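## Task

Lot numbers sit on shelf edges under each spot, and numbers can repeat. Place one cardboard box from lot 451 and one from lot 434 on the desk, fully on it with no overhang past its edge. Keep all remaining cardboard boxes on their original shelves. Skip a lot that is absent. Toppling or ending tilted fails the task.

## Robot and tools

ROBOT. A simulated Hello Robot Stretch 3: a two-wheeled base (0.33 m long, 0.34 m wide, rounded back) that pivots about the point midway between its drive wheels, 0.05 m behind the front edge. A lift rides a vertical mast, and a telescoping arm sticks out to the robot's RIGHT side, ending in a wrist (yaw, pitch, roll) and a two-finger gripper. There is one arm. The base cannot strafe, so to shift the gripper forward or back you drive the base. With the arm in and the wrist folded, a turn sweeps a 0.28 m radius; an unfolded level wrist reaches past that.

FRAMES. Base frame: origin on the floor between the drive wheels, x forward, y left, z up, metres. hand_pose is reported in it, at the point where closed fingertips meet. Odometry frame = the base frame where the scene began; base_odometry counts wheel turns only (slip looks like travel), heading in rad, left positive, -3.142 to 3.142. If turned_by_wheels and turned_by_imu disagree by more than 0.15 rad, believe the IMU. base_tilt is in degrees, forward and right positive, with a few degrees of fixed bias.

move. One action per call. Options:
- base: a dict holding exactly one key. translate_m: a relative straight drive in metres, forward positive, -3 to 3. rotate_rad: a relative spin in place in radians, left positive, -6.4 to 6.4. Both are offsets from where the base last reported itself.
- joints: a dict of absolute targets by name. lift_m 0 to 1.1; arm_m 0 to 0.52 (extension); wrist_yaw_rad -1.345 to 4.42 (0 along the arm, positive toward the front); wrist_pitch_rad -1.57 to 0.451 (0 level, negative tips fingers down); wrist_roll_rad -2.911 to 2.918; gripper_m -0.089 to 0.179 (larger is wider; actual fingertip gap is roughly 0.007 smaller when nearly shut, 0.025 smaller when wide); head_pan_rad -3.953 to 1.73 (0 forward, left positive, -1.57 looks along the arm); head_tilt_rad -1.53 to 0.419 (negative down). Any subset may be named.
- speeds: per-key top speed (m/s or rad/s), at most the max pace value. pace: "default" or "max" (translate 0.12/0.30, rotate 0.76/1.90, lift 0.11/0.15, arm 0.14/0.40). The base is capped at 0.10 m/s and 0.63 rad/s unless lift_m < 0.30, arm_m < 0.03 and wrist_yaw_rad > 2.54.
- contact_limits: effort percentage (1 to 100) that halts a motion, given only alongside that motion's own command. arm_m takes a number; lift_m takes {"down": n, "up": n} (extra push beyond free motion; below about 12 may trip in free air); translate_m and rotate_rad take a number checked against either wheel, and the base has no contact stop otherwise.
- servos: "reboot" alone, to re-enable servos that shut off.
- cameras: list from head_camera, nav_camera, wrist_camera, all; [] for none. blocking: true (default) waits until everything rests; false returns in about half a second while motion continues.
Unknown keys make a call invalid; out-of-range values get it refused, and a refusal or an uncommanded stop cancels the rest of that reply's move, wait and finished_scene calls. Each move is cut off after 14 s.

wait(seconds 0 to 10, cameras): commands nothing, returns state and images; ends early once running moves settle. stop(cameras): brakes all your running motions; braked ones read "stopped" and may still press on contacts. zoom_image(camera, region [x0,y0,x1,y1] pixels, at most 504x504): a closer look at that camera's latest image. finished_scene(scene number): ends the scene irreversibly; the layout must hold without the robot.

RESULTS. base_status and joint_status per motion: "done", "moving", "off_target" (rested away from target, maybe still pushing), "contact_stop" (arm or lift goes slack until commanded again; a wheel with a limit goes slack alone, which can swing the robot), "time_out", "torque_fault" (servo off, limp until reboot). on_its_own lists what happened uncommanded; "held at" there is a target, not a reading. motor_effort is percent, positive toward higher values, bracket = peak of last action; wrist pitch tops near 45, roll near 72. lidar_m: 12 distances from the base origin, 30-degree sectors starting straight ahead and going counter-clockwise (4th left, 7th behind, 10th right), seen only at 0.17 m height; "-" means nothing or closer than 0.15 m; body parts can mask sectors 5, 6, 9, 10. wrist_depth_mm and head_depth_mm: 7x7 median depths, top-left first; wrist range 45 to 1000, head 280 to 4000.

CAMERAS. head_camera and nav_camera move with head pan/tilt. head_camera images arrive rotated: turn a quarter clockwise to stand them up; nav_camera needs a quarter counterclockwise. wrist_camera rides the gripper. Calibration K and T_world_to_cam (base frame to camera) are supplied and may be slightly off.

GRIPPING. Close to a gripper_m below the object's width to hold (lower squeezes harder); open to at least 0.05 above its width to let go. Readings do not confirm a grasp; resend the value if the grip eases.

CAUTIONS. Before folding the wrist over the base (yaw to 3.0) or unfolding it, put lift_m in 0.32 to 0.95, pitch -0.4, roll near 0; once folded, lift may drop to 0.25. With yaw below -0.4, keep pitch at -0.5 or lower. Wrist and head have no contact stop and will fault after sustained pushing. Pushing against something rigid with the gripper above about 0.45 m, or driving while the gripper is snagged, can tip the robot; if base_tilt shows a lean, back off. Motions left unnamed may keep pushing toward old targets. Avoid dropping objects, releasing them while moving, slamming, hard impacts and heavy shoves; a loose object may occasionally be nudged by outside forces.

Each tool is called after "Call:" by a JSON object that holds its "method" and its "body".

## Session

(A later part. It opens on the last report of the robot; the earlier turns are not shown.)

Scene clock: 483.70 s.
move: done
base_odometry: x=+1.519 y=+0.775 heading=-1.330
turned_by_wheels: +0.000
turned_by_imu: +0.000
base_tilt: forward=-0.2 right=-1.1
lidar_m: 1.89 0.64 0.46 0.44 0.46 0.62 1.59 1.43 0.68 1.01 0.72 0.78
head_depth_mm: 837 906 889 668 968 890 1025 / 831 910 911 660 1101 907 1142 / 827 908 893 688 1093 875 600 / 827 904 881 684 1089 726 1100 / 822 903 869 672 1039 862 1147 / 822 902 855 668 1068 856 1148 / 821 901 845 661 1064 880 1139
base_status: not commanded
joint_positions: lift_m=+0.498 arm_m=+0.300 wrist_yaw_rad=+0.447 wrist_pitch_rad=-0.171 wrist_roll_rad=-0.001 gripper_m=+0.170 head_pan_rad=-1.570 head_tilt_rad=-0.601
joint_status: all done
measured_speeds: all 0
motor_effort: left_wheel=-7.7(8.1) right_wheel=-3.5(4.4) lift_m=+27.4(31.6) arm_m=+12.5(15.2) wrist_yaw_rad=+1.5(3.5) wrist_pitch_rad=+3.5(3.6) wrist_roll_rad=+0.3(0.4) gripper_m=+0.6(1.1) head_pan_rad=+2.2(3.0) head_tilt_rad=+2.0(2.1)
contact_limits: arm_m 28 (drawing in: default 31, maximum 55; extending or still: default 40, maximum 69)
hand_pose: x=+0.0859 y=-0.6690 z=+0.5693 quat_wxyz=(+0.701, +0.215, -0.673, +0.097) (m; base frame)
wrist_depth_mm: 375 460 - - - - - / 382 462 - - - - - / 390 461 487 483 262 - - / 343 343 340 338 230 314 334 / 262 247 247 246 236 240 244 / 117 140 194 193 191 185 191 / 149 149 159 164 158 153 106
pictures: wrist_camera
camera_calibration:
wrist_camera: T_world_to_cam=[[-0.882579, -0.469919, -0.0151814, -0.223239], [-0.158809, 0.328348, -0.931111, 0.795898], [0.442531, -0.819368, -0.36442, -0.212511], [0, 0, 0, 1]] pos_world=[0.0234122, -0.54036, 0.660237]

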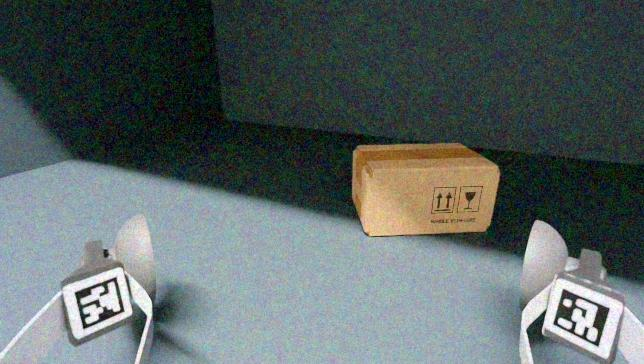

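Call:
{"method": "move", "body": {"base": {"translate_m": -0.034}, "cameras": []}}

Call:
{"method": "move", "body": {"joints": {"arm_m": 0.38}, "contact_limits": {"arm_m": 28}, "cameras": ["wrist_camera"]}}

Scene clock: 501.60 s.
move: done
base_odometry: x=+1.511 y=+0.808 heading=-1.330
turned_by_wheels: +0.000
turned_by_imu: +0.000
base_tilt: forward=-0.4 right=-1.2
lidar_m: 1.88 0.64 0.46 0.44 0.46 0.62 1.59 1.40 0.66 1.01 0.75 0.79
head_depth_mm: 829 892 853 668 878 868 993 / 833 913 912 659 1065 909 1115 / 829 914 897 688 1091 880 599 / 827 908 886 684 1090 727 1103 / 823 905 871 674 1047 864 1148 / 823 900 857 668 1069 861 1143 / 818 901 844 661 1065 882 1144
base_status: done
joint_positions: lift_m=+0.498 arm_m=+0.300 wrist_yaw_rad=+0.447 wrist_pitch_rad=-0.171 wrist_roll_rad=-0.001 gripper_m=+0.170 head_pan_rad=-1.570 head_tilt_rad=-0.600
joint_status: not commanded
measured_speeds: all 0
motor_effort: left_wheel=-9.8(12.4) right_wheel=-1.4(8.8) lift_m=+23.9(25.5) arm_m=+12.8(13.4) wrist_yaw_rad=+2.1(2.9) wrist_pitch_rad=+3.4(3.6) wrist_roll_rad=+0.0(0.4) gripper_m=+0.2(1.0) head_pan_rad=+2.2(2.6) head_tilt_rad=+3.3(4.2)
contact_limits: arm_m 28 (drawing in: default 31, maximum 55; extending or still: default 40, maximum 69)
hand_pose: x=+0.0859 y=-0.6690 z=+0.5693 quat_wxyz=(+0.701, +0.215, -0.673, +0.097) (m; base frame)
wrist_depth_mm: 404 474 - - - - - / 411 483 - - - - - / 420 481 482 440 288 - - / 344 343 340 251 249 335 335 / 261 247 247 245 245 244 243 / 117 141 193 193 193 184 191 / 149 149 159 164 158 153 106
pictures: none
No camera images: "cameras" was empty.

Scene clock: 503.40 s.
move: done
base_odometry: x=+1.511 y=+0.808 heading=-1.330
turned_by_wheels: +0.000
turned_by_imu: +0.000
base_tilt: forward=-0.2 right=-1.2
lidar_m: 1.88 0.64 0.46 0.44 0.46 0.62 1.60 1.40 0.66 1.02 0.75 0.79
head_depth_mm: 830 890 851 669 882 873 995 / 830 914 911 662 1068 905 1120 / 829 910 895 689 1098 709 584 / 823 907 883 682 1083 738 1162 / 824 903 868 674 1043 864 1150 / 822 906 858 666 1073 886 1144 / 819 900 841 659 1070 877 1137
base_status: not commanded
joint_positions: lift_m=+0.498 arm_m=+0.380 wrist_yaw_rad=+0.447 wrist_pitch_rad=-0.171 wrist_roll_rad=-0.001 gripper_m=+0.170 head_pan_rad=-1.570 head_tilt_rad=-0.600
joint_status: all done
measured_speeds: all 0
motor_effort: left_wheel=-9.6(10.0) right_wheel=-1.8(2.9) lift_m=+23.6(23.9) arm_m=+13.4(14.8) wrist_yaw_rad=+2.2(3.3) wrist_pitch_rad=+3.6(3.6) wrist_roll_rad=+0.0(0.3) gripper_m=+0.6(1.4) head_pan_rad=+1.3(2.1) head_tilt_rad=+2.8(4.3)
contact_limits: arm_m 28 (drawing in: default 31, maximum 55; extending or still: default 40, maximum 69)
hand_pose: x=+0.0859 y=-0.7490 z=+0.5693 quat_wxyz=(+0.701, +0.215, -0.673, +0.097) (m; base frame)
wrist_depth_mm: 402 476 - - - - - / 413 491 - - - - - / 425 485 488 438 - - - / 342 342 338 202 313 311 310 / 261 246 233 180 189 244 244 / 123 140 190 187 192 184 191 / 148 153 158 164 158 152 106
pictures: wrist_camera
camera_calibration:
wrist_camera: T_world_to_cam=[[-0.882579, -0.469919, -0.0151814, -0.260832], [-0.158809, 0.328348, -0.931111, 0.822166], [0.442531, -0.819368, -0.36442, -0.27806], [0, 0, 0, 1]] pos_world=[0.0234122, -0.62036, 0.660237]

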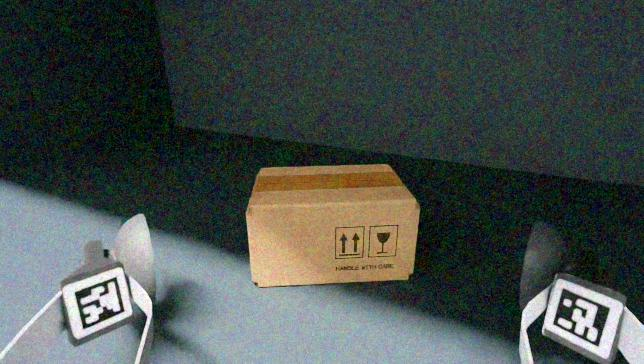

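Call:
{"method": "move", "body": {"base": {"translate_m": 0.027}, "joints": {"arm_m": 0.432, "lift_m": 0.492}, "speeds": {"translate_m": 0.03, "arm_m": 0.06}, "cameras": ["wrist_camera"]}}

Scene clock: 517.27 s.
move: done
base_odometry: x=+1.517 y=+0.782 heading=-1.330
turned_by_wheels: +0.000
turned_by_imu: +0.000
base_tilt: forward=-0.2 right=-1.1
lidar_m: 1.90 0.65 0.46 0.44 0.46 0.62 1.60 1.42 0.68 1.01 0.73 0.78
head_depth_mm: 831 900 870 669 942 885 1023 / 827 911 908 660 1097 907 1141 / 826 910 900 658 1094 769 591 / 826 908 890 684 1087 842 1153 / 823 904 870 674 1007 882 1154 / 821 901 857 668 1074 884 1147 / 816 900 845 659 1064 878 1136
base_status: done
joint_positions: lift_m=+0.492 arm_m=+0.432 wrist_yaw_rad=+0.447 wrist_pitch_rad=-0.171 wrist_roll_rad=-0.001 gripper_m=+0.170 head_pan_rad=-1.570 head_tilt_rad=-0.600
joint_status: all done
measured_speeds: all 0
motor_effort: left_wheel=+6.1(8.3) right_wheel=+5.0(10.8) lift_m=+23.5(25.9) arm_m=+12.7(14.6) wrist_yaw_rad=+1.7(2.9) wrist_pitch_rad=+3.5(3.6) wrist_roll_rad=+0.1(0.5) gripper_m=+0.6(1.4) head_pan_rad=+1.6(1.8) head_tilt_rad=+3.4(3.9)
hand_pose: x=+0.0859 y=-0.8010 z=+0.5633 quat_wxyz=(+0.701, +0.215, -0.673, +0.097) (m; base frame)
wrist_depth_mm: 383 442 - - - - - / 387 459 - - - - - / 398 468 416 - - - - / 326 324 320 322 319 297 275 / 234 233 135 134 142 231 231 / 123 141 120 121 125 174 181 / 116 146 130 131 135 145 106
pictures: wrist_camera
camera_calibration:
wrist_camera: T_world_to_cam=[[-0.882579, -0.469919, -0.0151814, -0.285359], [-0.158809, 0.328348, -0.931111, 0.833653], [0.442531, -0.819368, -0.36442, -0.322854], [0, 0, 0, 1]] pos_world=[0.0234122, -0.67236, 0.654237]

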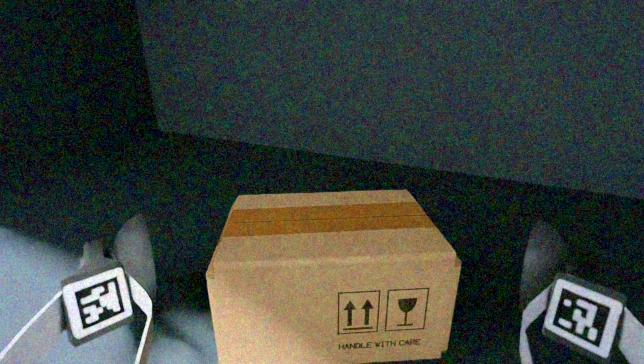

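Call:
{"method": "move", "body": {"joints": {"lift_m": 0.487}, "cameras": []}}

Call:
{"method": "move", "body": {"joints": {"gripper_m": 0.04}, "cameras": []}}

Call:
{"method": "move", "body": {"joints": {"lift_m": 0.56}, "cameras": ["wrist_camera"]}}

Call:
{"method": "move", "body": {"joints": {"arm_m": 0.0}, "speeds": {"arm_m": 0.25}, "cameras": ["wrist_camera"]}}

Scene clock: 541.20 s.
move: done
base_odometry: x=+1.517 y=+0.782 heading=-1.330
turned_by_wheels: +0.000
turned_by_imu: +0.000
base_tilt: forward=-0.4 right=-1.3
lidar_m: 1.88 0.64 0.46 0.44 0.46 0.62 1.59 1.43 0.68 1.02 0.73 0.78
head_depth_mm: 834 906 870 666 945 888 1022 / 829 911 916 662 1106 905 1144 / 828 910 893 658 1098 770 595 / 828 904 884 685 1085 844 1158 / 824 905 870 678 1008 880 1151 / 821 904 854 667 1070 883 1146 / 818 897 844 661 1061 876 1138
base_status: not commanded
joint_positions: lift_m=+0.487 arm_m=+0.432 wrist_yaw_rad=+0.447 wrist_pitch_rad=-0.171 wrist_roll_rad=-0.001 gripper_m=+0.170 head_pan_rad=-1.570 head_tilt_rad=-0.600
joint_status: all done
measured_speeds: all 0
motor_effort: left_wheel=+6.0(6.6) right_wheel=+4.7(5.5) lift_m=+23.9(26.5) arm_m=+5.9(6.9) wrist_yaw_rad=+1.3(2.9) wrist_pitch_rad=+3.5(3.6) wrist_roll_rad=+0.3(0.3) gripper_m=+0.1(1.2) head_pan_rad=+0.7(1.2) head_tilt_rad=+3.0(3.5)
hand_pose: x=+0.0859 y=-0.8010 z=+0.5583 quat_wxyz=(+0.701, +0.215, -0.673, +0.097) (m; base frame)
wrist_depth_mm: 386 439 - - - - - / 387 462 - - - - - / 399 447 441 - - - - / 313 312 308 307 305 283 282 / 225 224 132 124 124 222 220 / 123 141 121 122 125 168 174 / 136 140 130 131 134 139 109
pictures: none
No camera images: "cameras" was empty.

Scene clock: 543.03 s.
move: done
base_odometry: x=+1.517 y=+0.782 heading=-1.330
turned_by_wheels: +0.000
turned_by_imu: +0.000
base_tilt: forward=-0.3 right=-1.1
lidar_m: 1.89 0.64 0.46 0.44 0.46 0.62 1.60 1.43 0.68 1.01 0.73 0.78
head_depth_mm: 837 902 871 667 946 890 1021 / 830 911 911 662 1107 904 1142 / 827 912 892 658 1090 770 595 / 823 904 882 682 1083 843 1150 / 823 909 873 677 1009 876 1153 / 822 898 859 669 1067 883 1148 / 817 900 839 659 1069 876 1140
base_status: not commanded
joint_positions: lift_m=+0.487 arm_m=+0.432 wrist_yaw_rad=+0.449 wrist_pitch_rad=-0.171 wrist_roll_rad=-0.001 gripper_m=+0.041 head_pan_rad=-1.570 head_tilt_rad=-0.600
joint_status: all done
measured_speeds: all 0
motor_effort: left_wheel=+6.0(6.6) right_wheel=+4.8(5.7) lift_m=+23.7(24.3) arm_m=+1.6(5.9) wrist_yaw_rad=+0.7(3.2) wrist_pitch_rad=+3.4(3.6) wrist_roll_rad=+0.3(0.6) gripper_m=-21.8(93.0) head_pan_rad=-0.3(1.3) head_tilt_rad=+2.8(3.9)
hand_pose: x=+0.0863 y=-0.8008 z=+0.5584 quat_wxyz=(+0.701, +0.216, -0.673, +0.098) (m; base frame)
wrist_depth_mm: 384 440 - - - - - / 388 462 - - - - - / 401 451 445 - - - - / 312 312 334 172 304 284 282 / 225 225 133 125 139 221 222 / 184 169 127 130 134 167 174 / 150 135 132 136 139 134 144
pictures: none
No camera images: "cameras" was empty.

Scene clock: 544.53 s.
move: done
base_odometry: x=+1.517 y=+0.782 heading=-1.330
turned_by_wheels: +0.000
turned_by_imu: +0.000
base_tilt: forward=-0.3 right=-1.2
lidar_m: 1.89 0.64 0.46 0.44 0.46 0.62 1.59 1.43 0.68 1.01 0.73 0.78
head_depth_mm: 835 902 874 669 944 883 1022 / 828 911 909 662 1099 907 1118 / 827 906 897 657 1094 626 1083 / 824 906 885 684 812 868 1162 / 823 904 869 677 972 887 1148 / 822 902 854 669 1073 886 1142 / 820 900 844 661 1061 880 1143
base_status: not commanded
joint_positions: lift_m=+0.560 arm_m=+0.432 wrist_yaw_rad=+0.449 wrist_pitch_rad=-0.174 wrist_roll_rad=-0.001 gripper_m=+0.043 head_pan_rad=-1.570 head_tilt_rad=-0.600
joint_status: all done
measured_speeds: all 0
motor_effort: left_wheel=+5.8(6.5) right_wheel=+4.9(5.6) lift_m=+31.5(34.4) arm_m=-0.7(2.3) wrist_yaw_rad=+1.4(2.1) wrist_pitch_rad=+4.1(4.2) wrist_roll_rad=+0.1(0.4) gripper_m=-9.8(22.2) head_pan_rad=+0.8(1.1) head_tilt_rad=+3.0(3.7)
hand_pose: x=+0.0862 y=-0.8006 z=+0.6305 quat_wxyz=(+0.701, +0.217, -0.672, +0.097) (m; base frame)
wrist_depth_mm: 384 441 - - - - - / 388 464 - - - - - / 397 475 - - - - - / 407 465 436 166 166 - - / 369 364 132 125 141 325 - / 287 286 127 130 135 274 284 / 246 220 132 136 219 219 233
pictures: wrist_camera
camera_calibration:
wrist_camera: T_world_to_cam=[[-0.88188, -0.471227, -0.0152702, -0.284989], [-0.160504, 0.330515, -0.930053, 0.897458], [0.443314, -0.817744, -0.367108, -0.295258], [0, 0, 0, 1]] pos_world=[0.0236118, -0.672363, 0.72194]

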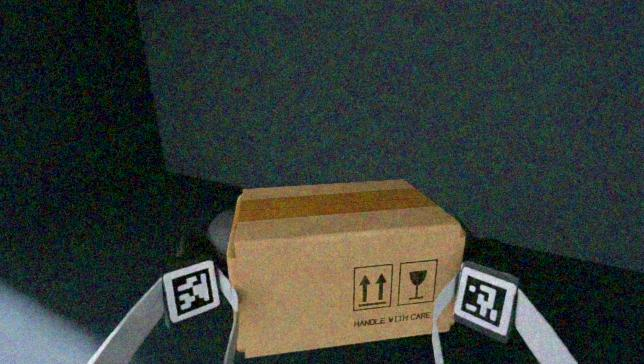

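Scene clock: 548.33 s.
move: done
base_odometry: x=+1.517 y=+0.782 heading=-1.330
turned_by_wheels: +0.000
turned_by_imu: +0.000
base_tilt: forward=-0.3 right=-1.1
lidar_m: 1.88 0.64 0.46 0.44 0.46 0.61 1.60 1.43 0.68 1.01 0.73 0.78
head_depth_mm: 832 906 870 668 947 887 1018 / 831 915 916 662 1104 906 1140 / 828 912 898 658 1093 899 1161 / 825 906 884 684 1085 896 1159 / 824 906 872 677 1080 887 621 / 824 901 857 670 1069 885 622 / 818 898 843 661 1065 882 1141
base_status: not commanded
joint_positions: lift_m=+0.560 arm_m=+0.001 wrist_yaw_rad=+0.449 wrist_pitch_rad=-0.175 wrist_roll_rad=-0.001 gripper_m=+0.043 head_pan_rad=-1.570 head_tilt_rad=-0.600
joint_status: all done
measured_speeds: all 0
motor_effort: left_wheel=+5.9(6.4) right_wheel=+4.9(5.9) lift_m=+24.2(31.9) arm_m=-13.3(14.5) wrist_yaw_rad=+0.5(2.1) wrist_pitch_rad=+4.2(4.2) wrist_roll_rad=+0.3(0.5) gripper_m=-9.5(9.8) head_pan_rad=+0.0(1.2) head_tilt_rad=+2.9(3.6)
hand_pose: x=+0.0862 y=-0.3692 z=+0.6305 quat_wxyz=(+0.701, +0.217, -0.672, +0.096) (m; base frame)
wrist_depth_mm: - 472 - - - - - / - 492 - - - - - / 819 514 - - - - - / - 556 503 182 466 502 501 / - - 132 125 141 364 364 / - 124 126 130 135 316 301 / 924 124 131 136 140 117 -
pictures: wrist_camera
camera_calibration:
wrist_camera: T_world_to_cam=[[-0.881901, -0.471188, -0.0152607, -0.0816995], [-0.160643, 0.330787, -0.929932, 0.754763], [0.443221, -0.817657, -0.367414, 0.0577238], [0, 0, 0, 1]] pos_world=[0.023612, -0.240963, 0.72184]

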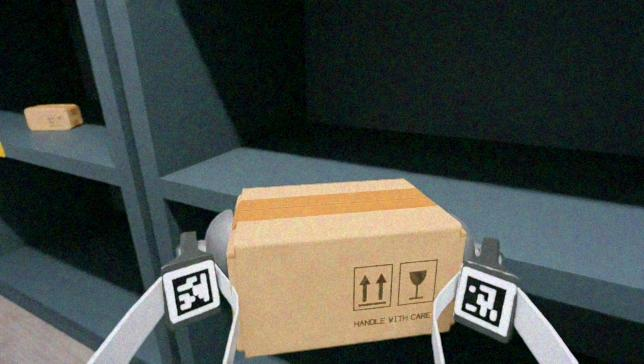

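Call:
{"method": "move", "body": {"joints": {"wrist_pitch_rad": -0.35, "wrist_yaw_rad": 2.62}, "cameras": []}}

Call:
{"method": "move", "body": {"base": {"translate_m": -1.75}, "joints": {"lift_m": 0.29}, "speeds": {"translate_m": 0.25}, "cameras": ["nav_camera"]}}

Scene clock: 560.37 s.
move: done
base_odometry: x=+1.517 y=+0.782 heading=-1.330
turned_by_wheels: +0.000
turned_by_imu: +0.000
base_tilt: forward=-0.5 right=-1.2
lidar_m: 1.89 0.64 0.46 0.44 0.46 0.61 1.60 1.43 0.68 1.01 0.73 0.78
head_depth_mm: 836 901 872 670 949 888 1022 / 830 913 913 662 1101 906 1140 / 826 910 892 658 1095 900 1165 / 826 910 883 683 1086 896 1158 / 823 906 871 676 1078 886 1154 / 820 901 853 670 1068 885 1145 / 821 900 844 662 1065 881 1134
base_status: not commanded
joint_positions: lift_m=+0.560 arm_m=+0.001 wrist_yaw_rad=+2.617 wrist_pitch_rad=-0.371 wrist_roll_rad=-0.001 gripper_m=+0.043 head_pan_rad=-1.570 head_tilt_rad=-0.600
joint_status: all done
measured_speeds: all 0
motor_effort: left_wheel=+5.6(6.3) right_wheel=+4.7(6.0) lift_m=+26.0(26.9) arm_m=-11.6(13.5) wrist_yaw_rad=+2.1(5.8) wrist_pitch_rad=+3.4(5.9) wrist_roll_rad=+0.0(0.4) gripper_m=-9.2(10.0) head_pan_rad=-0.6(1.0) head_tilt_rad=+2.3(3.5)
hand_pose: x=+0.0940 y=+0.0535 z=+0.5834 quat_wxyz=(+0.307, +0.705, -0.054, +0.638) (m; base frame)
wrist_depth_mm: 377 413 461 516 - - - / 398 438 491 541 - - - / 419 465 520 - - - - / 445 499 529 166 166 - - / 473 525 132 125 142 - - / 507 124 127 130 135 829 852 / 189 124 131 137 709 712 748
pictures: none
No camera images: "cameras" was empty.

Scene clock: 570.90 s.
move: done
base_odometry: x=+1.100 y=+2.482 heading=-1.330
turned_by_wheels: +0.000
turned_by_imu: -0.001
base_tilt: forward=-0.2 right=-1.4
lidar_m: 1.71 0.58 0.42 0.40 0.41 0.56 0.63 0.65 0.87 2.25 0.72 1.40
head_depth_mm: 1672 1636 1621 1592 1588 1445 1249 / 2387 2336 2294 2186 1866 1498 1246 / 2771 3084 3286 2475 1862 1487 1240 / 2789 3055 3285 2455 1827 1471 1229 / 2762 3068 3251 2435 1826 1456 1222 / 2773 3029 3258 2417 1826 1459 1221 / 2757 2904 3206 2313 1306 1313 1183
base_status: done
joint_positions: lift_m=+0.290 arm_m=+0.001 wrist_yaw_rad=+2.617 wrist_pitch_rad=-0.372 wrist_roll_rad=-0.001 gripper_m=+0.043 head_pan_rad=-1.570 head_tilt_rad=-0.600
joint_status: all done
measured_speeds: all 0
motor_effort: left_wheel=-6.5(14.1) right_wheel=-5.5(12.2) lift_m=+28.2(28.7) arm_m=+2.4(11.8) wrist_yaw_rad=+2.8(4.3) wrist_pitch_rad=+3.7(3.8) wrist_roll_rad=+0.0(0.5) gripper_m=-9.4(10.0) head_pan_rad=-0.9(2.0) head_tilt_rad=+1.6(3.2)
hand_pose: x=+0.0939 y=+0.0534 z=+0.3130 quat_wxyz=(+0.307, +0.705, -0.053, +0.638) (m; base frame)
wrist_depth_mm: 344 377 422 478 529 - - / 360 403 450 512 - - - / 385 423 481 535 - - 923 / 409 455 510 167 181 756 758 / 436 484 132 125 141 625 623 / 460 470 126 130 135 514 528 / 189 287 131 137 441 436 459
pictures: nav_camera (sideways)
camera_calibration:
nav_camera: T_world_to_cam=[[0.0175721, -0.542577, 0.839822, -1.0498], [-0.999786, -0.0186871, 0.00884611, 0.0448073], [0.0108942, -0.839798, -0.542789, 0.659571], [0, 0, 0, 1]] pos_world=[0.0560593, -0.0148504, 1.23925]

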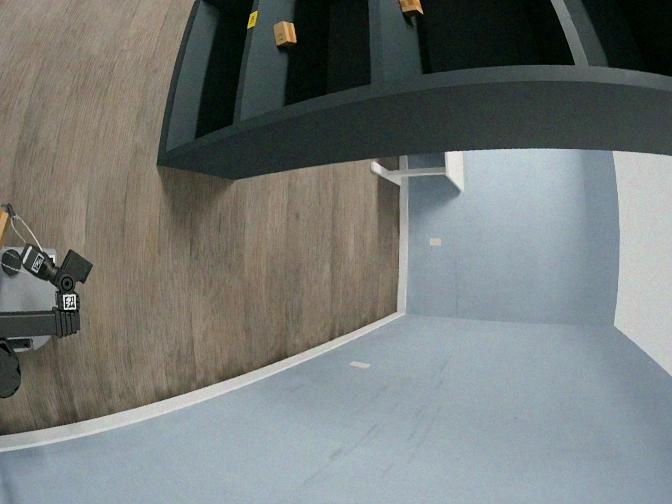

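Call:
{"method": "move", "body": {"base": {"rotate_rad": -1.571}, "cameras": []}}

Call:
{"method": "move", "body": {"base": {"translate_m": 1.21}, "speeds": {"translate_m": 0.25}, "cameras": []}}

Call:
{"method": "move", "body": {"base": {"rotate_rad": 1.091}, "cameras": []}}

Call:
{"method": "move", "body": {"base": {"translate_m": 1.95}, "speeds": {"translate_m": 0.25}, "cameras": []}}

Call:
{"method": "move", "body": {"base": {"rotate_rad": 0.48}, "joints": {"lift_m": 0.78}, "cameras": ["nav_camera","wrist_camera"]}}

Scene clock: 589.60 s.
move: done
base_odometry: x=+1.100 y=+2.482 heading=-2.900
turned_by_wheels: -1.571
turned_by_imu: -1.546
base_tilt: forward=-0.4 right=-1.2
lidar_m: 2.34 0.72 1.40 1.63 0.58 0.42 0.40 0.42 0.56 0.63 0.65 0.88
head_depth_mm: 501 552 612 690 787 921 1016 / 501 551 612 690 787 920 1100 / 500 549 610 686 786 917 1100 / 498 548 609 686 785 914 1092 / 499 548 608 682 782 909 1091 / 498 548 606 683 780 908 1086 / 497 546 606 682 777 908 1078
base_status: done
joint_positions: lift_m=+0.290 arm_m=+0.001 wrist_yaw_rad=+2.617 wrist_pitch_rad=-0.372 wrist_roll_rad=-0.001 gripper_m=+0.043 head_pan_rad=-1.570 head_tilt_rad=-0.600
joint_status: not commanded
measured_speeds: all 0
motor_effort: left_wheel=+7.9(12.0) right_wheel=-10.5(13.8) lift_m=+29.6(32.1) arm_m=+1.6(7.7) wrist_yaw_rad=+2.1(4.2) wrist_pitch_rad=+3.6(3.8) wrist_roll_rad=+0.2(0.4) gripper_m=-9.4(9.8) head_pan_rad=-1.9(2.3) head_tilt_rad=+1.6(2.4)
hand_pose: x=+0.0939 y=+0.0534 z=+0.3130 quat_wxyz=(+0.307, +0.705, -0.053, +0.638) (m; base frame)
wrist_depth_mm: - - - - - 636 - / - - - - - - - / - - - - 906 - 923 / 799 800 797 828 767 772 771 / 648 665 132 125 141 637 623 / 526 526 126 130 135 517 527 / 189 287 131 137 439 435 457
pictures: none
No camera images: "cameras" was empty.

Scene clock: 596.83 s.
move: done
base_odometry: x=-0.075 y=+2.192 heading=-2.900
turned_by_wheels: +0.000
turned_by_imu: +0.001
base_tilt: forward=-0.3 right=-1.2
lidar_m: 2.15 1.87 2.64 0.57 0.46 0.57 1.60 0.88 0.64 0.61 0.64 0.87
head_depth_mm: 491 540 600 676 771 901 1079 / 490 536 598 673 770 898 1076 / 489 537 597 671 767 895 1078 / 489 538 596 670 766 894 1068 / 488 536 595 670 763 892 1066 / 487 535 594 668 765 888 1067 / 485 535 592 667 762 887 1060
base_status: done
joint_positions: lift_m=+0.290 arm_m=+0.001 wrist_yaw_rad=+2.617 wrist_pitch_rad=-0.372 wrist_roll_rad=-0.001 gripper_m=+0.043 head_pan_rad=-1.570 head_tilt_rad=-0.600
joint_status: not commanded
measured_speeds: all 0
motor_effort: left_wheel=+3.1(14.3) right_wheel=+7.3(10.2) lift_m=+24.4(30.2) arm_m=-12.7(13.5) wrist_yaw_rad=+2.4(3.4) wrist_pitch_rad=+3.7(3.9) wrist_roll_rad=+0.3(0.6) gripper_m=-9.0(10.0) head_pan_rad=-2.5(3.3) head_tilt_rad=+1.3(2.2)
hand_pose: x=+0.0939 y=+0.0534 z=+0.3130 quat_wxyz=(+0.307, +0.705, -0.053, +0.638) (m; base frame)
wrist_depth_mm: - - - - - - - / - - - - - - - / - - - - - - 987 / - 794 798 813 784 769 763 / 603 673 132 125 141 634 625 / 485 526 127 130 135 509 533 / 189 285 131 137 438 437 456
pictures: none
No camera images: "cameras" was empty.

Scene clock: 599.57 s.
move: done
base_odometry: x=-0.075 y=+2.192 heading=-1.810
turned_by_wheels: +1.091
turned_by_imu: +1.073
base_tilt: forward=-0.3 right=-1.1
lidar_m: 2.65 0.50 0.42 0.58 1.62 0.85 0.64 0.62 0.64 0.90 2.14 1.87
head_depth_mm: 692 727 769 816 868 925 996 / 779 828 883 945 1016 1097 1158 / 901 963 1033 1124 1224 1339 1231 / 1059 1140 1251 1388 1543 1483 1221 / 1289 1416 1584 1817 1762 1464 1216 / 1635 1857 2111 2288 1822 1452 1219 / 1745 1899 2077 2229 1799 1442 1214
base_status: done
joint_positions: lift_m=+0.290 arm_m=+0.001 wrist_yaw_rad=+2.617 wrist_pitch_rad=-0.372 wrist_roll_rad=-0.001 gripper_m=+0.043 head_pan_rad=-1.570 head_tilt_rad=-0.600
joint_status: not commanded
measured_speeds: all 0
motor_effort: left_wheel=-8.4(13.3) right_wheel=+8.6(12.2) lift_m=+25.8(26.6) arm_m=-12.6(14.1) wrist_yaw_rad=+1.8(3.4) wrist_pitch_rad=+3.7(3.8) wrist_roll_rad=+0.2(0.3) gripper_m=-9.0(10.1) head_pan_rad=-3.0(3.2) head_tilt_rad=+0.7(1.9)
hand_pose: x=+0.0939 y=+0.0534 z=+0.3130 quat_wxyz=(+0.307, +0.705, -0.053, +0.638) (m; base frame)
wrist_depth_mm: - - - - - - - / - - - - - - - / - - - - - - - / 804 798 721 166 748 766 763 / 653 666 132 125 141 630 627 / 527 532 126 130 135 513 532 / 189 286 131 137 438 438 461
pictures: none
No camera images: "cameras" was empty.

Scene clock: 609.73 s.
move: done
base_odometry: x=-0.537 y=+0.298 heading=-1.810
turned_by_wheels: +0.000
turned_by_imu: +0.001
base_tilt: forward=-0.3 right=-1.2
lidar_m: 1.74 1.96 1.47 1.10 1.08 1.11 1.55 2.31 1.16 0.78 0.57 0.84
head_depth_mm: 1363 1534 1742 1135 942 1498 1249 / 1278 1428 1572 1127 865 1488 1245 / 1211 1335 1471 1107 827 1446 1233 / 1144 1256 1392 1101 823 1362 1229 / 1081 1187 1314 1092 816 712 1225 / 1028 1125 1246 1079 811 666 1169 / 989 1070 1177 1065 804 647 1158
base_status: done
joint_positions: lift_m=+0.290 arm_m=+0.001 wrist_yaw_rad=+2.617 wrist_pitch_rad=-0.372 wrist_roll_rad=-0.001 gripper_m=+0.043 head_pan_rad=-1.570 head_tilt_rad=-0.600
joint_status: not commanded
measured_speeds: all 0
motor_effort: left_wheel=+2.7(7.5) right_wheel=+9.1(15.6) lift_m=+29.9(30.6) arm_m=-10.5(13.1) wrist_yaw_rad=+1.9(3.7) wrist_pitch_rad=+3.7(3.8) wrist_roll_rad=+0.1(0.4) gripper_m=-9.4(10.0) head_pan_rad=-3.2(3.9) head_tilt_rad=+0.2(1.7)
hand_pose: x=+0.0939 y=+0.0534 z=+0.3130 quat_wxyz=(+0.307, +0.705, -0.053, +0.638) (m; base frame)
wrist_depth_mm: - - - - - - - / - - - - - - - / 977 - - - - - 968 / 815 795 778 804 782 769 767 / 652 678 132 125 141 631 633 / 527 523 127 130 135 515 531 / 189 286 131 137 438 434 459
pictures: none
No camera images: "cameras" was empty.

Scene clock: 615.03 s.
move: done
base_odometry: x=-0.537 y=+0.298 heading=-1.331
turned_by_wheels: +0.480
turned_by_imu: +0.472
base_tilt: forward=-0.3 right=-1.2
lidar_m: 1.97 1.55 1.11 1.06 1.10 1.48 2.31 1.15 0.79 0.58 0.84 1.66
head_depth_mm: 1014 1112 1231 1135 843 691 1250 / 1009 1108 1233 1128 834 686 1216 / 1003 1099 1224 1116 831 683 1203 / 1000 1098 1219 1103 824 679 1200 / 999 1100 1222 1091 801 675 1224 / 992 1091 1214 1085 784 669 1213 / 989 1090 1208 1072 807 664 1186
base_status: done
joint_positions: lift_m=+0.780 arm_m=+0.001 wrist_yaw_rad=+2.617 wrist_pitch_rad=-0.373 wrist_roll_rad=-0.001 gripper_m=+0.043 head_pan_rad=-1.570 head_tilt_rad=-0.600
joint_status: all done
measured_speeds: all 0
motor_effort: left_wheel=-8.2(12.1) right_wheel=+8.8(13.0) lift_m=+31.6(35.8) arm_m=-12.2(13.7) wrist_yaw_rad=+1.9(3.7) wrist_pitch_rad=+3.9(3.9) wrist_roll_rad=+0.3(0.5) gripper_m=-9.5(10.0) head_pan_rad=-2.8(3.7) head_tilt_rad=+0.4(1.3)
hand_pose: x=+0.0939 y=+0.0533 z=+0.8029 quat_wxyz=(+0.307, +0.705, -0.053, +0.637) (m; base frame)
wrist_depth_mm: - - - - - - - / - - - - - - - / - - - - - - - / - - - - - - - / - - 132 125 141 - - / - 124 127 130 135 - - / 189 954 132 137 950 934 969
pictures: nav_camera (sideways), wrist_camera
camera_calibration:
nav_camera: T_world_to_cam=[[0.0174641, -0.542579, 0.839823, -1.04979], [-0.999789, -0.0185451, 0.00880924, 0.0448547], [0.0107949, -0.8398, -0.542789, 0.659576], [0, 0, 0, 1]] pos_world=[0.0560588, -0.0148501, 1.23925]
wrist_camera: T_world_to_cam=[[0.883742, -0.467396, -0.023265, -0.0326648], [-0.271367, -0.471323, -0.839175, 0.756886], [0.381262, 0.747927, -0.543364, 0.526773], [0, 0, 0, 1]] pos_world=[0.0334227, -0.0525168, 0.920629]

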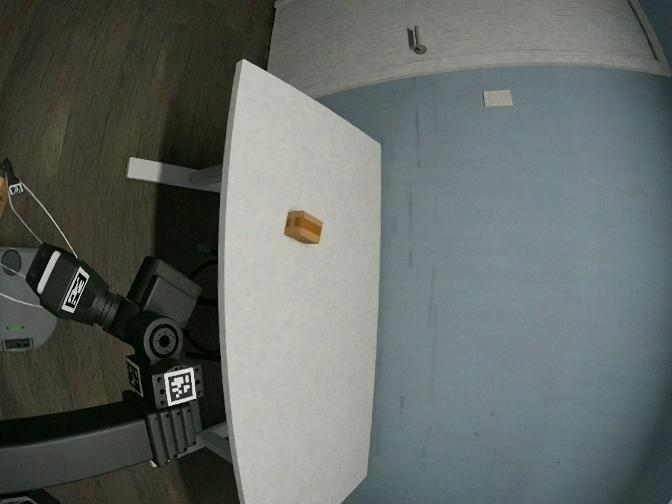

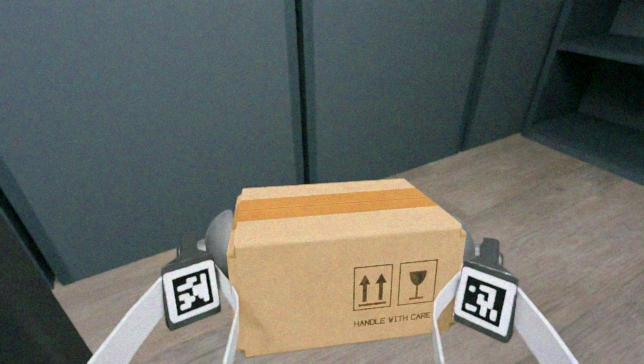

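Call:
{"method": "move", "body": {"joints": {"wrist_yaw_rad": 0, "wrist_pitch_rad": -0.16, "lift_m": 0.76}, "cameras": []}}

Call:
{"method": "move", "body": {"joints": {"arm_m": 0.2, "lift_m": 0.69}, "cameras": ["wrist_camera"]}}

Call:
{"method": "move", "body": {"joints": {"lift_m": 0.63}, "speeds": {"lift_m": 0.04}, "contact_limits": {"lift_m": {"down": 14}}, "cameras": ["wrist_camera","nav_camera"]}}

Scene clock: 625.00 s.
move: done
base_odometry: x=-0.537 y=+0.298 heading=-1.331
turned_by_wheels: +0.000
turned_by_imu: +0.000
base_tilt: forward=-0.4 right=-1.2
lidar_m: 1.96 1.55 1.11 1.06 1.10 1.48 2.31 1.15 0.79 0.58 0.84 1.66
head_depth_mm: 1009 1108 1230 1136 847 689 1253 / 1003 1104 1225 1119 838 687 1214 / 1004 1107 1233 1116 829 645 1156 / 1002 1098 1218 1103 823 522 343 / 998 1094 1214 1091 800 654 1214 / 995 1093 1211 1080 781 668 1218 / 993 1093 1206 1076 807 666 1181
base_status: not commanded
joint_positions: lift_m=+0.760 arm_m=+0.001 wrist_yaw_rad=+0.003 wrist_pitch_rad=-0.191 wrist_roll_rad=-0.001 gripper_m=+0.043 head_pan_rad=-1.570 head_tilt_rad=-0.600
joint_status: all done
measured_speeds: all 0
motor_effort: left_wheel=-8.0(8.4) right_wheel=+9.3(10.4) lift_m=+31.2(35.0) arm_m=-10.7(12.0) wrist_yaw_rad=-2.9(7.4) wrist_pitch_rad=+5.4(8.4) wrist_roll_rad=+0.3(0.4) gripper_m=-9.9(10.2) head_pan_rad=-2.7(3.5) head_tilt_rad=+0.0(0.9)
hand_pose: x=-0.0208 y=-0.3925 z=+0.8263 quat_wxyz=(+0.704, +0.069, -0.703, -0.067) (m; base frame)
wrist_depth_mm: - - - - - - - / - - - - - - - / - - - - - - - / - - 418 167 166 - - / - - 132 125 141 - - / - - 127 130 135 - - / - - 130 135 140 117 -
pictures: none
No camera images: "cameras" was empty.

Scene clock: 627.70 s.
move: done
base_odometry: x=-0.537 y=+0.298 heading=-1.331
turned_by_wheels: +0.000
turned_by_imu: +0.000
base_tilt: forward=-0.3 right=-1.2
lidar_m: 1.96 1.54 1.11 1.06 1.10 1.47 2.31 1.15 0.79 0.57 0.84 1.67
head_depth_mm: 1009 1106 1232 1134 843 689 1251 / 1008 1107 1229 1125 833 475 374 / 1006 1096 1228 1110 828 458 1151 / 1002 1098 1227 1104 736 475 1148 / 997 1099 1215 1092 800 671 1221 / 993 1087 1213 1078 783 670 1220 / 993 1087 1209 1067 805 667 1191
base_status: not commanded
joint_positions: lift_m=+0.690 arm_m=+0.200 wrist_yaw_rad=+0.003 wrist_pitch_rad=-0.191 wrist_roll_rad=-0.001 gripper_m=+0.043 head_pan_rad=-1.570 head_tilt_rad=-0.600
joint_status: all done
measured_speeds: all 0
motor_effort: left_wheel=-7.8(8.5) right_wheel=+9.2(10.4) lift_m=+24.2(31.6) arm_m=+12.8(15.5) wrist_yaw_rad=-2.7(4.8) wrist_pitch_rad=+5.2(5.3) wrist_roll_rad=+0.0(0.3) gripper_m=-9.1(9.9) head_pan_rad=-2.5(3.4) head_tilt_rad=-0.4(1.3)
hand_pose: x=-0.0208 y=-0.5920 z=+0.7565 quat_wxyz=(+0.705, +0.069, -0.703, -0.067) (m; base frame)
wrist_depth_mm: - - - - - - - / - - - - - - - / - - - - - - - / 201 224 259 167 166 - - / 206 206 132 125 141 - - / - 124 127 130 135 - - / - - 130 135 140 117 -
pictures: wrist_camera
camera_calibration:
wrist_camera: T_world_to_cam=[[-0.998874, -0.0446681, -0.0160079, -0.0283941], [-0.00229833, 0.382515, -0.923947, 0.957907], [0.0473942, -0.922869, -0.382186, -0.0901223], [0, 0, 0, 1]] pos_world=[-0.0218892, -0.450853, 0.850157]

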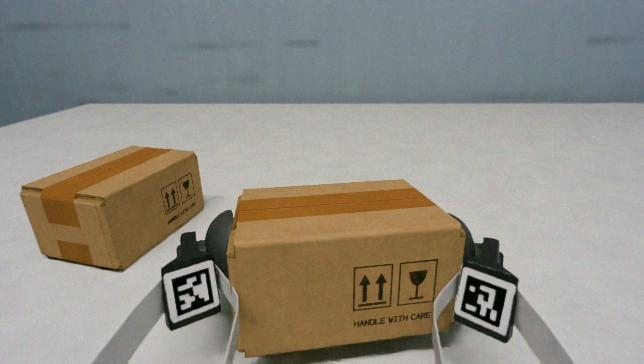

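Scene clock: 629.70 s.
move: done
base_odometry: x=-0.537 y=+0.298 heading=-1.330
turned_by_wheels: +0.000
turned_by_imu: +0.000
base_tilt: forward=-0.5 right=-1.6
lidar_m: 1.96 1.54 1.11 1.06 1.10 1.48 2.31 1.16 0.79 0.58 0.84 1.67
head_depth_mm: 1020 1119 1246 1142 847 695 1248 / 1012 1115 1234 1133 842 688 445 / 1012 1110 1226 1125 837 664 482 / 1012 1108 1223 1116 760 574 1024 / 1003 1105 1226 1107 809 678 1231 / 1007 1096 1216 1095 789 677 1221 / 1002 1096 1218 1085 814 673 1187
base_status: not commanded
joint_positions: lift_m=+0.630 arm_m=+0.200 wrist_yaw_rad=+0.004 wrist_pitch_rad=-0.050 wrist_roll_rad=-0.004 gripper_m=+0.043 head_pan_rad=-1.570 head_tilt_rad=-0.600
joint_status: all done
measured_speeds: all 0
on_its_own: wrist_pitch_rad is at rest, and its effort (-20.7) is outside its rest range (-8 to +12)
motor_effort: left_wheel=-6.3(8.2) right_wheel=+5.1(9.9) lift_m=+10.4(25.9) arm_m=+9.5(13.1) wrist_yaw_rad=-3.9(5.2) wrist_pitch_rad=-20.7(21.0) wrist_roll_rad=+1.2(2.3) gripper_m=-9.4(9.9) head_pan_rad=-2.2(3.3) head_tilt_rad=-0.2(1.0)
contact_limits: lift_m down 14 (down: maximum 72; up: maximum 65)
hand_pose: x=-0.0204 y=-0.5997 z=+0.7318 quat_wxyz=(+0.709, +0.019, -0.705, -0.017) (m; base frame)
wrist_depth_mm: - - - - - - - / - - - - - - - / - - - - - - - / 194 216 164 146 146 - - / 200 205 126 129 134 - - / - - 130 134 138 - - / - - 134 - - - -
pictures: nav_camera (sideways), wrist_camera
camera_calibration:
nav_camera: T_world_to_cam=[[0.0174641, -0.542579, 0.839823, -1.04979], [-0.999789, -0.0185451, 0.00880924, 0.0448547], [0.0107949, -0.8398, -0.542789, 0.659576], [0, 0, 0, 1]] pos_world=[0.0560588, -0.0148501, 1.23925]
wrist_camera: T_world_to_cam=[[-0.998828, -0.0479451, -0.006567, -0.0376956], [-0.00560821, 0.249471, -0.968366, 0.890661], [0.0480667, -0.967195, -0.249447, -0.230267], [0, 0, 0, 1]] pos_world=[-0.0215883, -0.446715, 0.804799]

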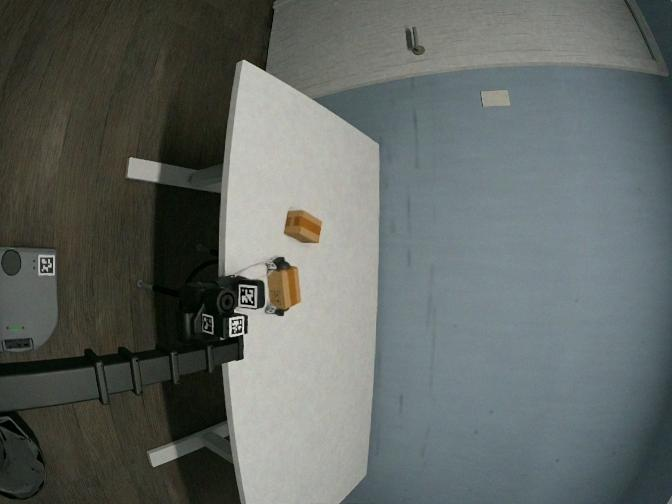

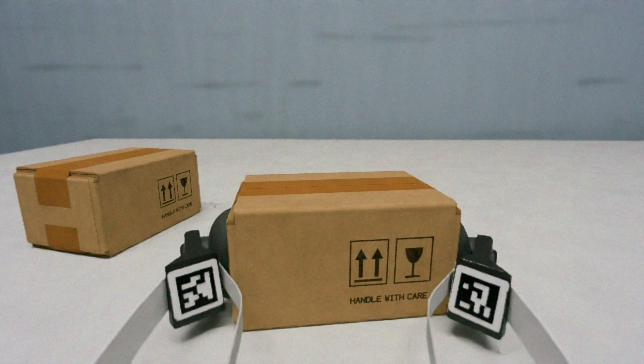

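Call:
{"method": "move", "body": {"joints": {"lift_m": 0.656}, "cameras": []}}

Call:
{"method": "move", "body": {"joints": {"gripper_m": 0.165}, "cameras": ["wrist_camera"]}}

Call:
{"method": "move", "body": {"joints": {"lift_m": 0.77}, "cameras": ["wrist_camera"]}}

Scene clock: 636.47 s.
move: done
base_odometry: x=-0.537 y=+0.298 heading=-1.330
turned_by_wheels: +0.000
turned_by_imu: +0.000
base_tilt: forward=-0.5 right=-1.3
lidar_m: 1.96 1.55 1.11 1.06 1.10 1.48 2.31 1.15 0.79 0.58 0.84 1.67
head_depth_mm: 1011 1112 1238 1132 843 690 1241 / 1005 1105 1225 1119 831 684 416 / 1002 1106 1221 1108 830 486 472 / 1002 1090 1217 1102 750 558 1042 / 996 1100 1213 1091 801 674 1227 / 994 1095 1217 1083 781 670 1215 / 995 1083 1216 1077 804 665 1185
base_status: not commanded
joint_positions: lift_m=+0.656 arm_m=+0.200 wrist_yaw_rad=+0.002 wrist_pitch_rad=-0.126 wrist_roll_rad=-0.004 gripper_m=+0.043 head_pan_rad=-1.570 head_tilt_rad=-0.600
joint_status: all done
measured_speeds: all 0
motor_effort: left_wheel=-5.1(6.6) right_wheel=+4.9(5.8) lift_m=+27.1(28.4) arm_m=+1.2(3.3) wrist_yaw_rad=-1.9(4.7) wrist_pitch_rad=-6.8(20.7) wrist_roll_rad=+1.3(1.5) gripper_m=-9.3(10.0) head_pan_rad=-2.2(3.1) head_tilt_rad=-1.5(1.5)
hand_pose: x=-0.0210 y=-0.5962 z=+0.7387 quat_wxyz=(+0.707, +0.045, -0.704, -0.044) (m; base frame)
wrist_depth_mm: - - - - - - - / - - - - - - - / - 256 - - - - - / 190 211 258 149 151 - - / 197 204 127 129 134 - - / - - 132 136 138 - - / - - - - - 110 -
pictures: none
No camera images: "cameras" was empty.

Scene clock: 638.20 s.
move: done
base_odometry: x=-0.537 y=+0.298 heading=-1.330
turned_by_wheels: +0.000
turned_by_imu: +0.000
base_tilt: forward=-0.2 right=-1.2
lidar_m: 1.96 1.54 1.11 1.06 1.10 1.47 2.31 1.15 0.78 0.58 0.84 1.66
head_depth_mm: 1012 1110 1230 1132 843 691 1246 / 1004 1106 1228 1123 840 683 415 / 999 1100 1224 1121 831 486 472 / 997 1097 1216 1099 752 560 1038 / 1001 1094 1216 1094 801 674 1228 / 996 1093 1213 1078 780 670 1217 / 996 1091 1210 1069 807 665 1183
base_status: not commanded
joint_positions: lift_m=+0.656 arm_m=+0.200 wrist_yaw_rad=-0.005 wrist_pitch_rad=-0.129 wrist_roll_rad=-0.001 gripper_m=+0.165 head_pan_rad=-1.570 head_tilt_rad=-0.600
joint_status: all done
measured_speeds: all 0
motor_effort: left_wheel=-5.2(5.8) right_wheel=+5.0(6.0) lift_m=+23.2(27.2) arm_m=-2.1(2.1) wrist_yaw_rad=+3.0(6.2) wrist_pitch_rad=-6.2(6.9) wrist_roll_rad=+0.3(1.4) gripper_m=+3.9(86.8) head_pan_rad=-2.9(3.3) head_tilt_rad=-0.6(1.5)
hand_pose: x=-0.0228 y=-0.5960 z=+0.7378 quat_wxyz=(+0.706, +0.044, -0.705, -0.048) (m; base frame)
wrist_depth_mm: - - - - - - - / - - - - - - - / - 251 - - - - - / 187 216 177 149 161 - - / 194 189 127 128 133 138 - / - 124 133 136 139 135 - / - 117 - - - - 110
pictures: wrist_camera
camera_calibration:
wrist_camera: T_world_to_cam=[[-0.999215, -0.0373454, -0.0132258, -0.0286606], [0.00036923, 0.325038, -0.945701, 0.924065], [0.0396165, -0.944963, -0.324769, -0.156479], [0, 0, 0, 1]] pos_world=[-0.0227801, -0.449293, 0.822691]

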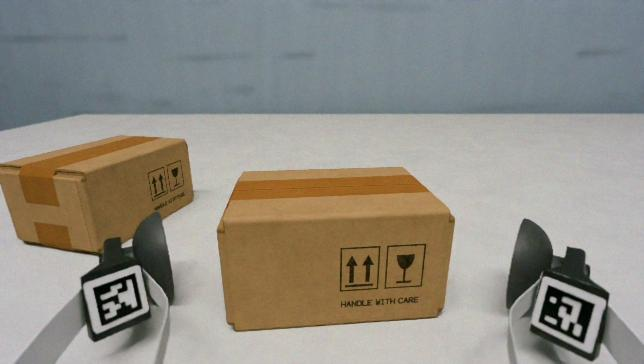

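Scene clock: 640.07 s.
move: done
base_odometry: x=-0.537 y=+0.298 heading=-1.330
turned_by_wheels: +0.000
turned_by_imu: +0.000
base_tilt: forward=-0.4 right=-1.1
lidar_m: 1.96 1.54 1.11 1.06 1.10 1.48 2.31 1.16 0.79 0.57 0.84 1.67
head_depth_mm: 1009 1111 1233 1137 845 671 304 / 1008 1105 1228 1125 834 370 329 / 1004 1103 1230 1115 435 413 1201 / 1004 1102 1220 1102 507 444 1202 / 1000 1097 1221 1089 768 673 1226 / 1000 1093 1210 1087 782 670 1217 / 990 1088 1205 1071 803 666 1186
base_status: not commanded
joint_positions: lift_m=+0.770 arm_m=+0.200 wrist_yaw_rad=-0.003 wrist_pitch_rad=-0.174 wrist_roll_rad=-0.001 gripper_m=+0.165 head_pan_rad=-1.570 head_tilt_rad=-0.600
joint_status: all done
measured_speeds: all 0
motor_effort: left_wheel=-5.1(5.7) right_wheel=+4.7(6.1) lift_m=+30.8(33.0) arm_m=-5.7(5.7) wrist_yaw_rad=+2.5(5.5) wrist_pitch_rad=+2.2(6.2) wrist_roll_rad=+0.2(0.3) gripper_m=+0.6(4.0) head_pan_rad=-2.6(3.1) head_tilt_rad=-0.3(1.6)
hand_pose: x=-0.0222 y=-0.5931 z=+0.8405 quat_wxyz=(+0.705, +0.061, -0.704, -0.063) (m; base frame)
wrist_depth_mm: - - - - - - - / - - - - - - - / - - - - - - - / - - - - - - - / - 145 - - - - - / - 131 293 - - 135 - / 116 228 - 205 204 - 102
pictures: wrist_camera
camera_calibration:
wrist_camera: T_world_to_cam=[[-0.999121, -0.0389617, -0.0154496, -0.025715], [0.0000474888, 0.367558, -0.930001, 1.03227], [0.041913, -0.929184, -0.367233, -0.0753547], [0, 0, 0, 1]] pos_world=[-0.0225831, -0.450438, 0.93194]

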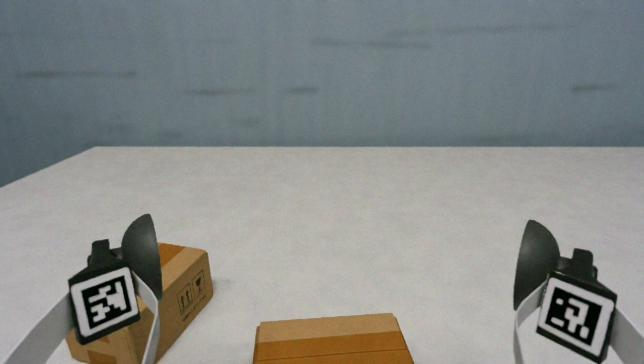

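Both on the desk.

Call:
{"method": "finished_scene", "body": {"scene": 2}}

The scene is finished: the task was done.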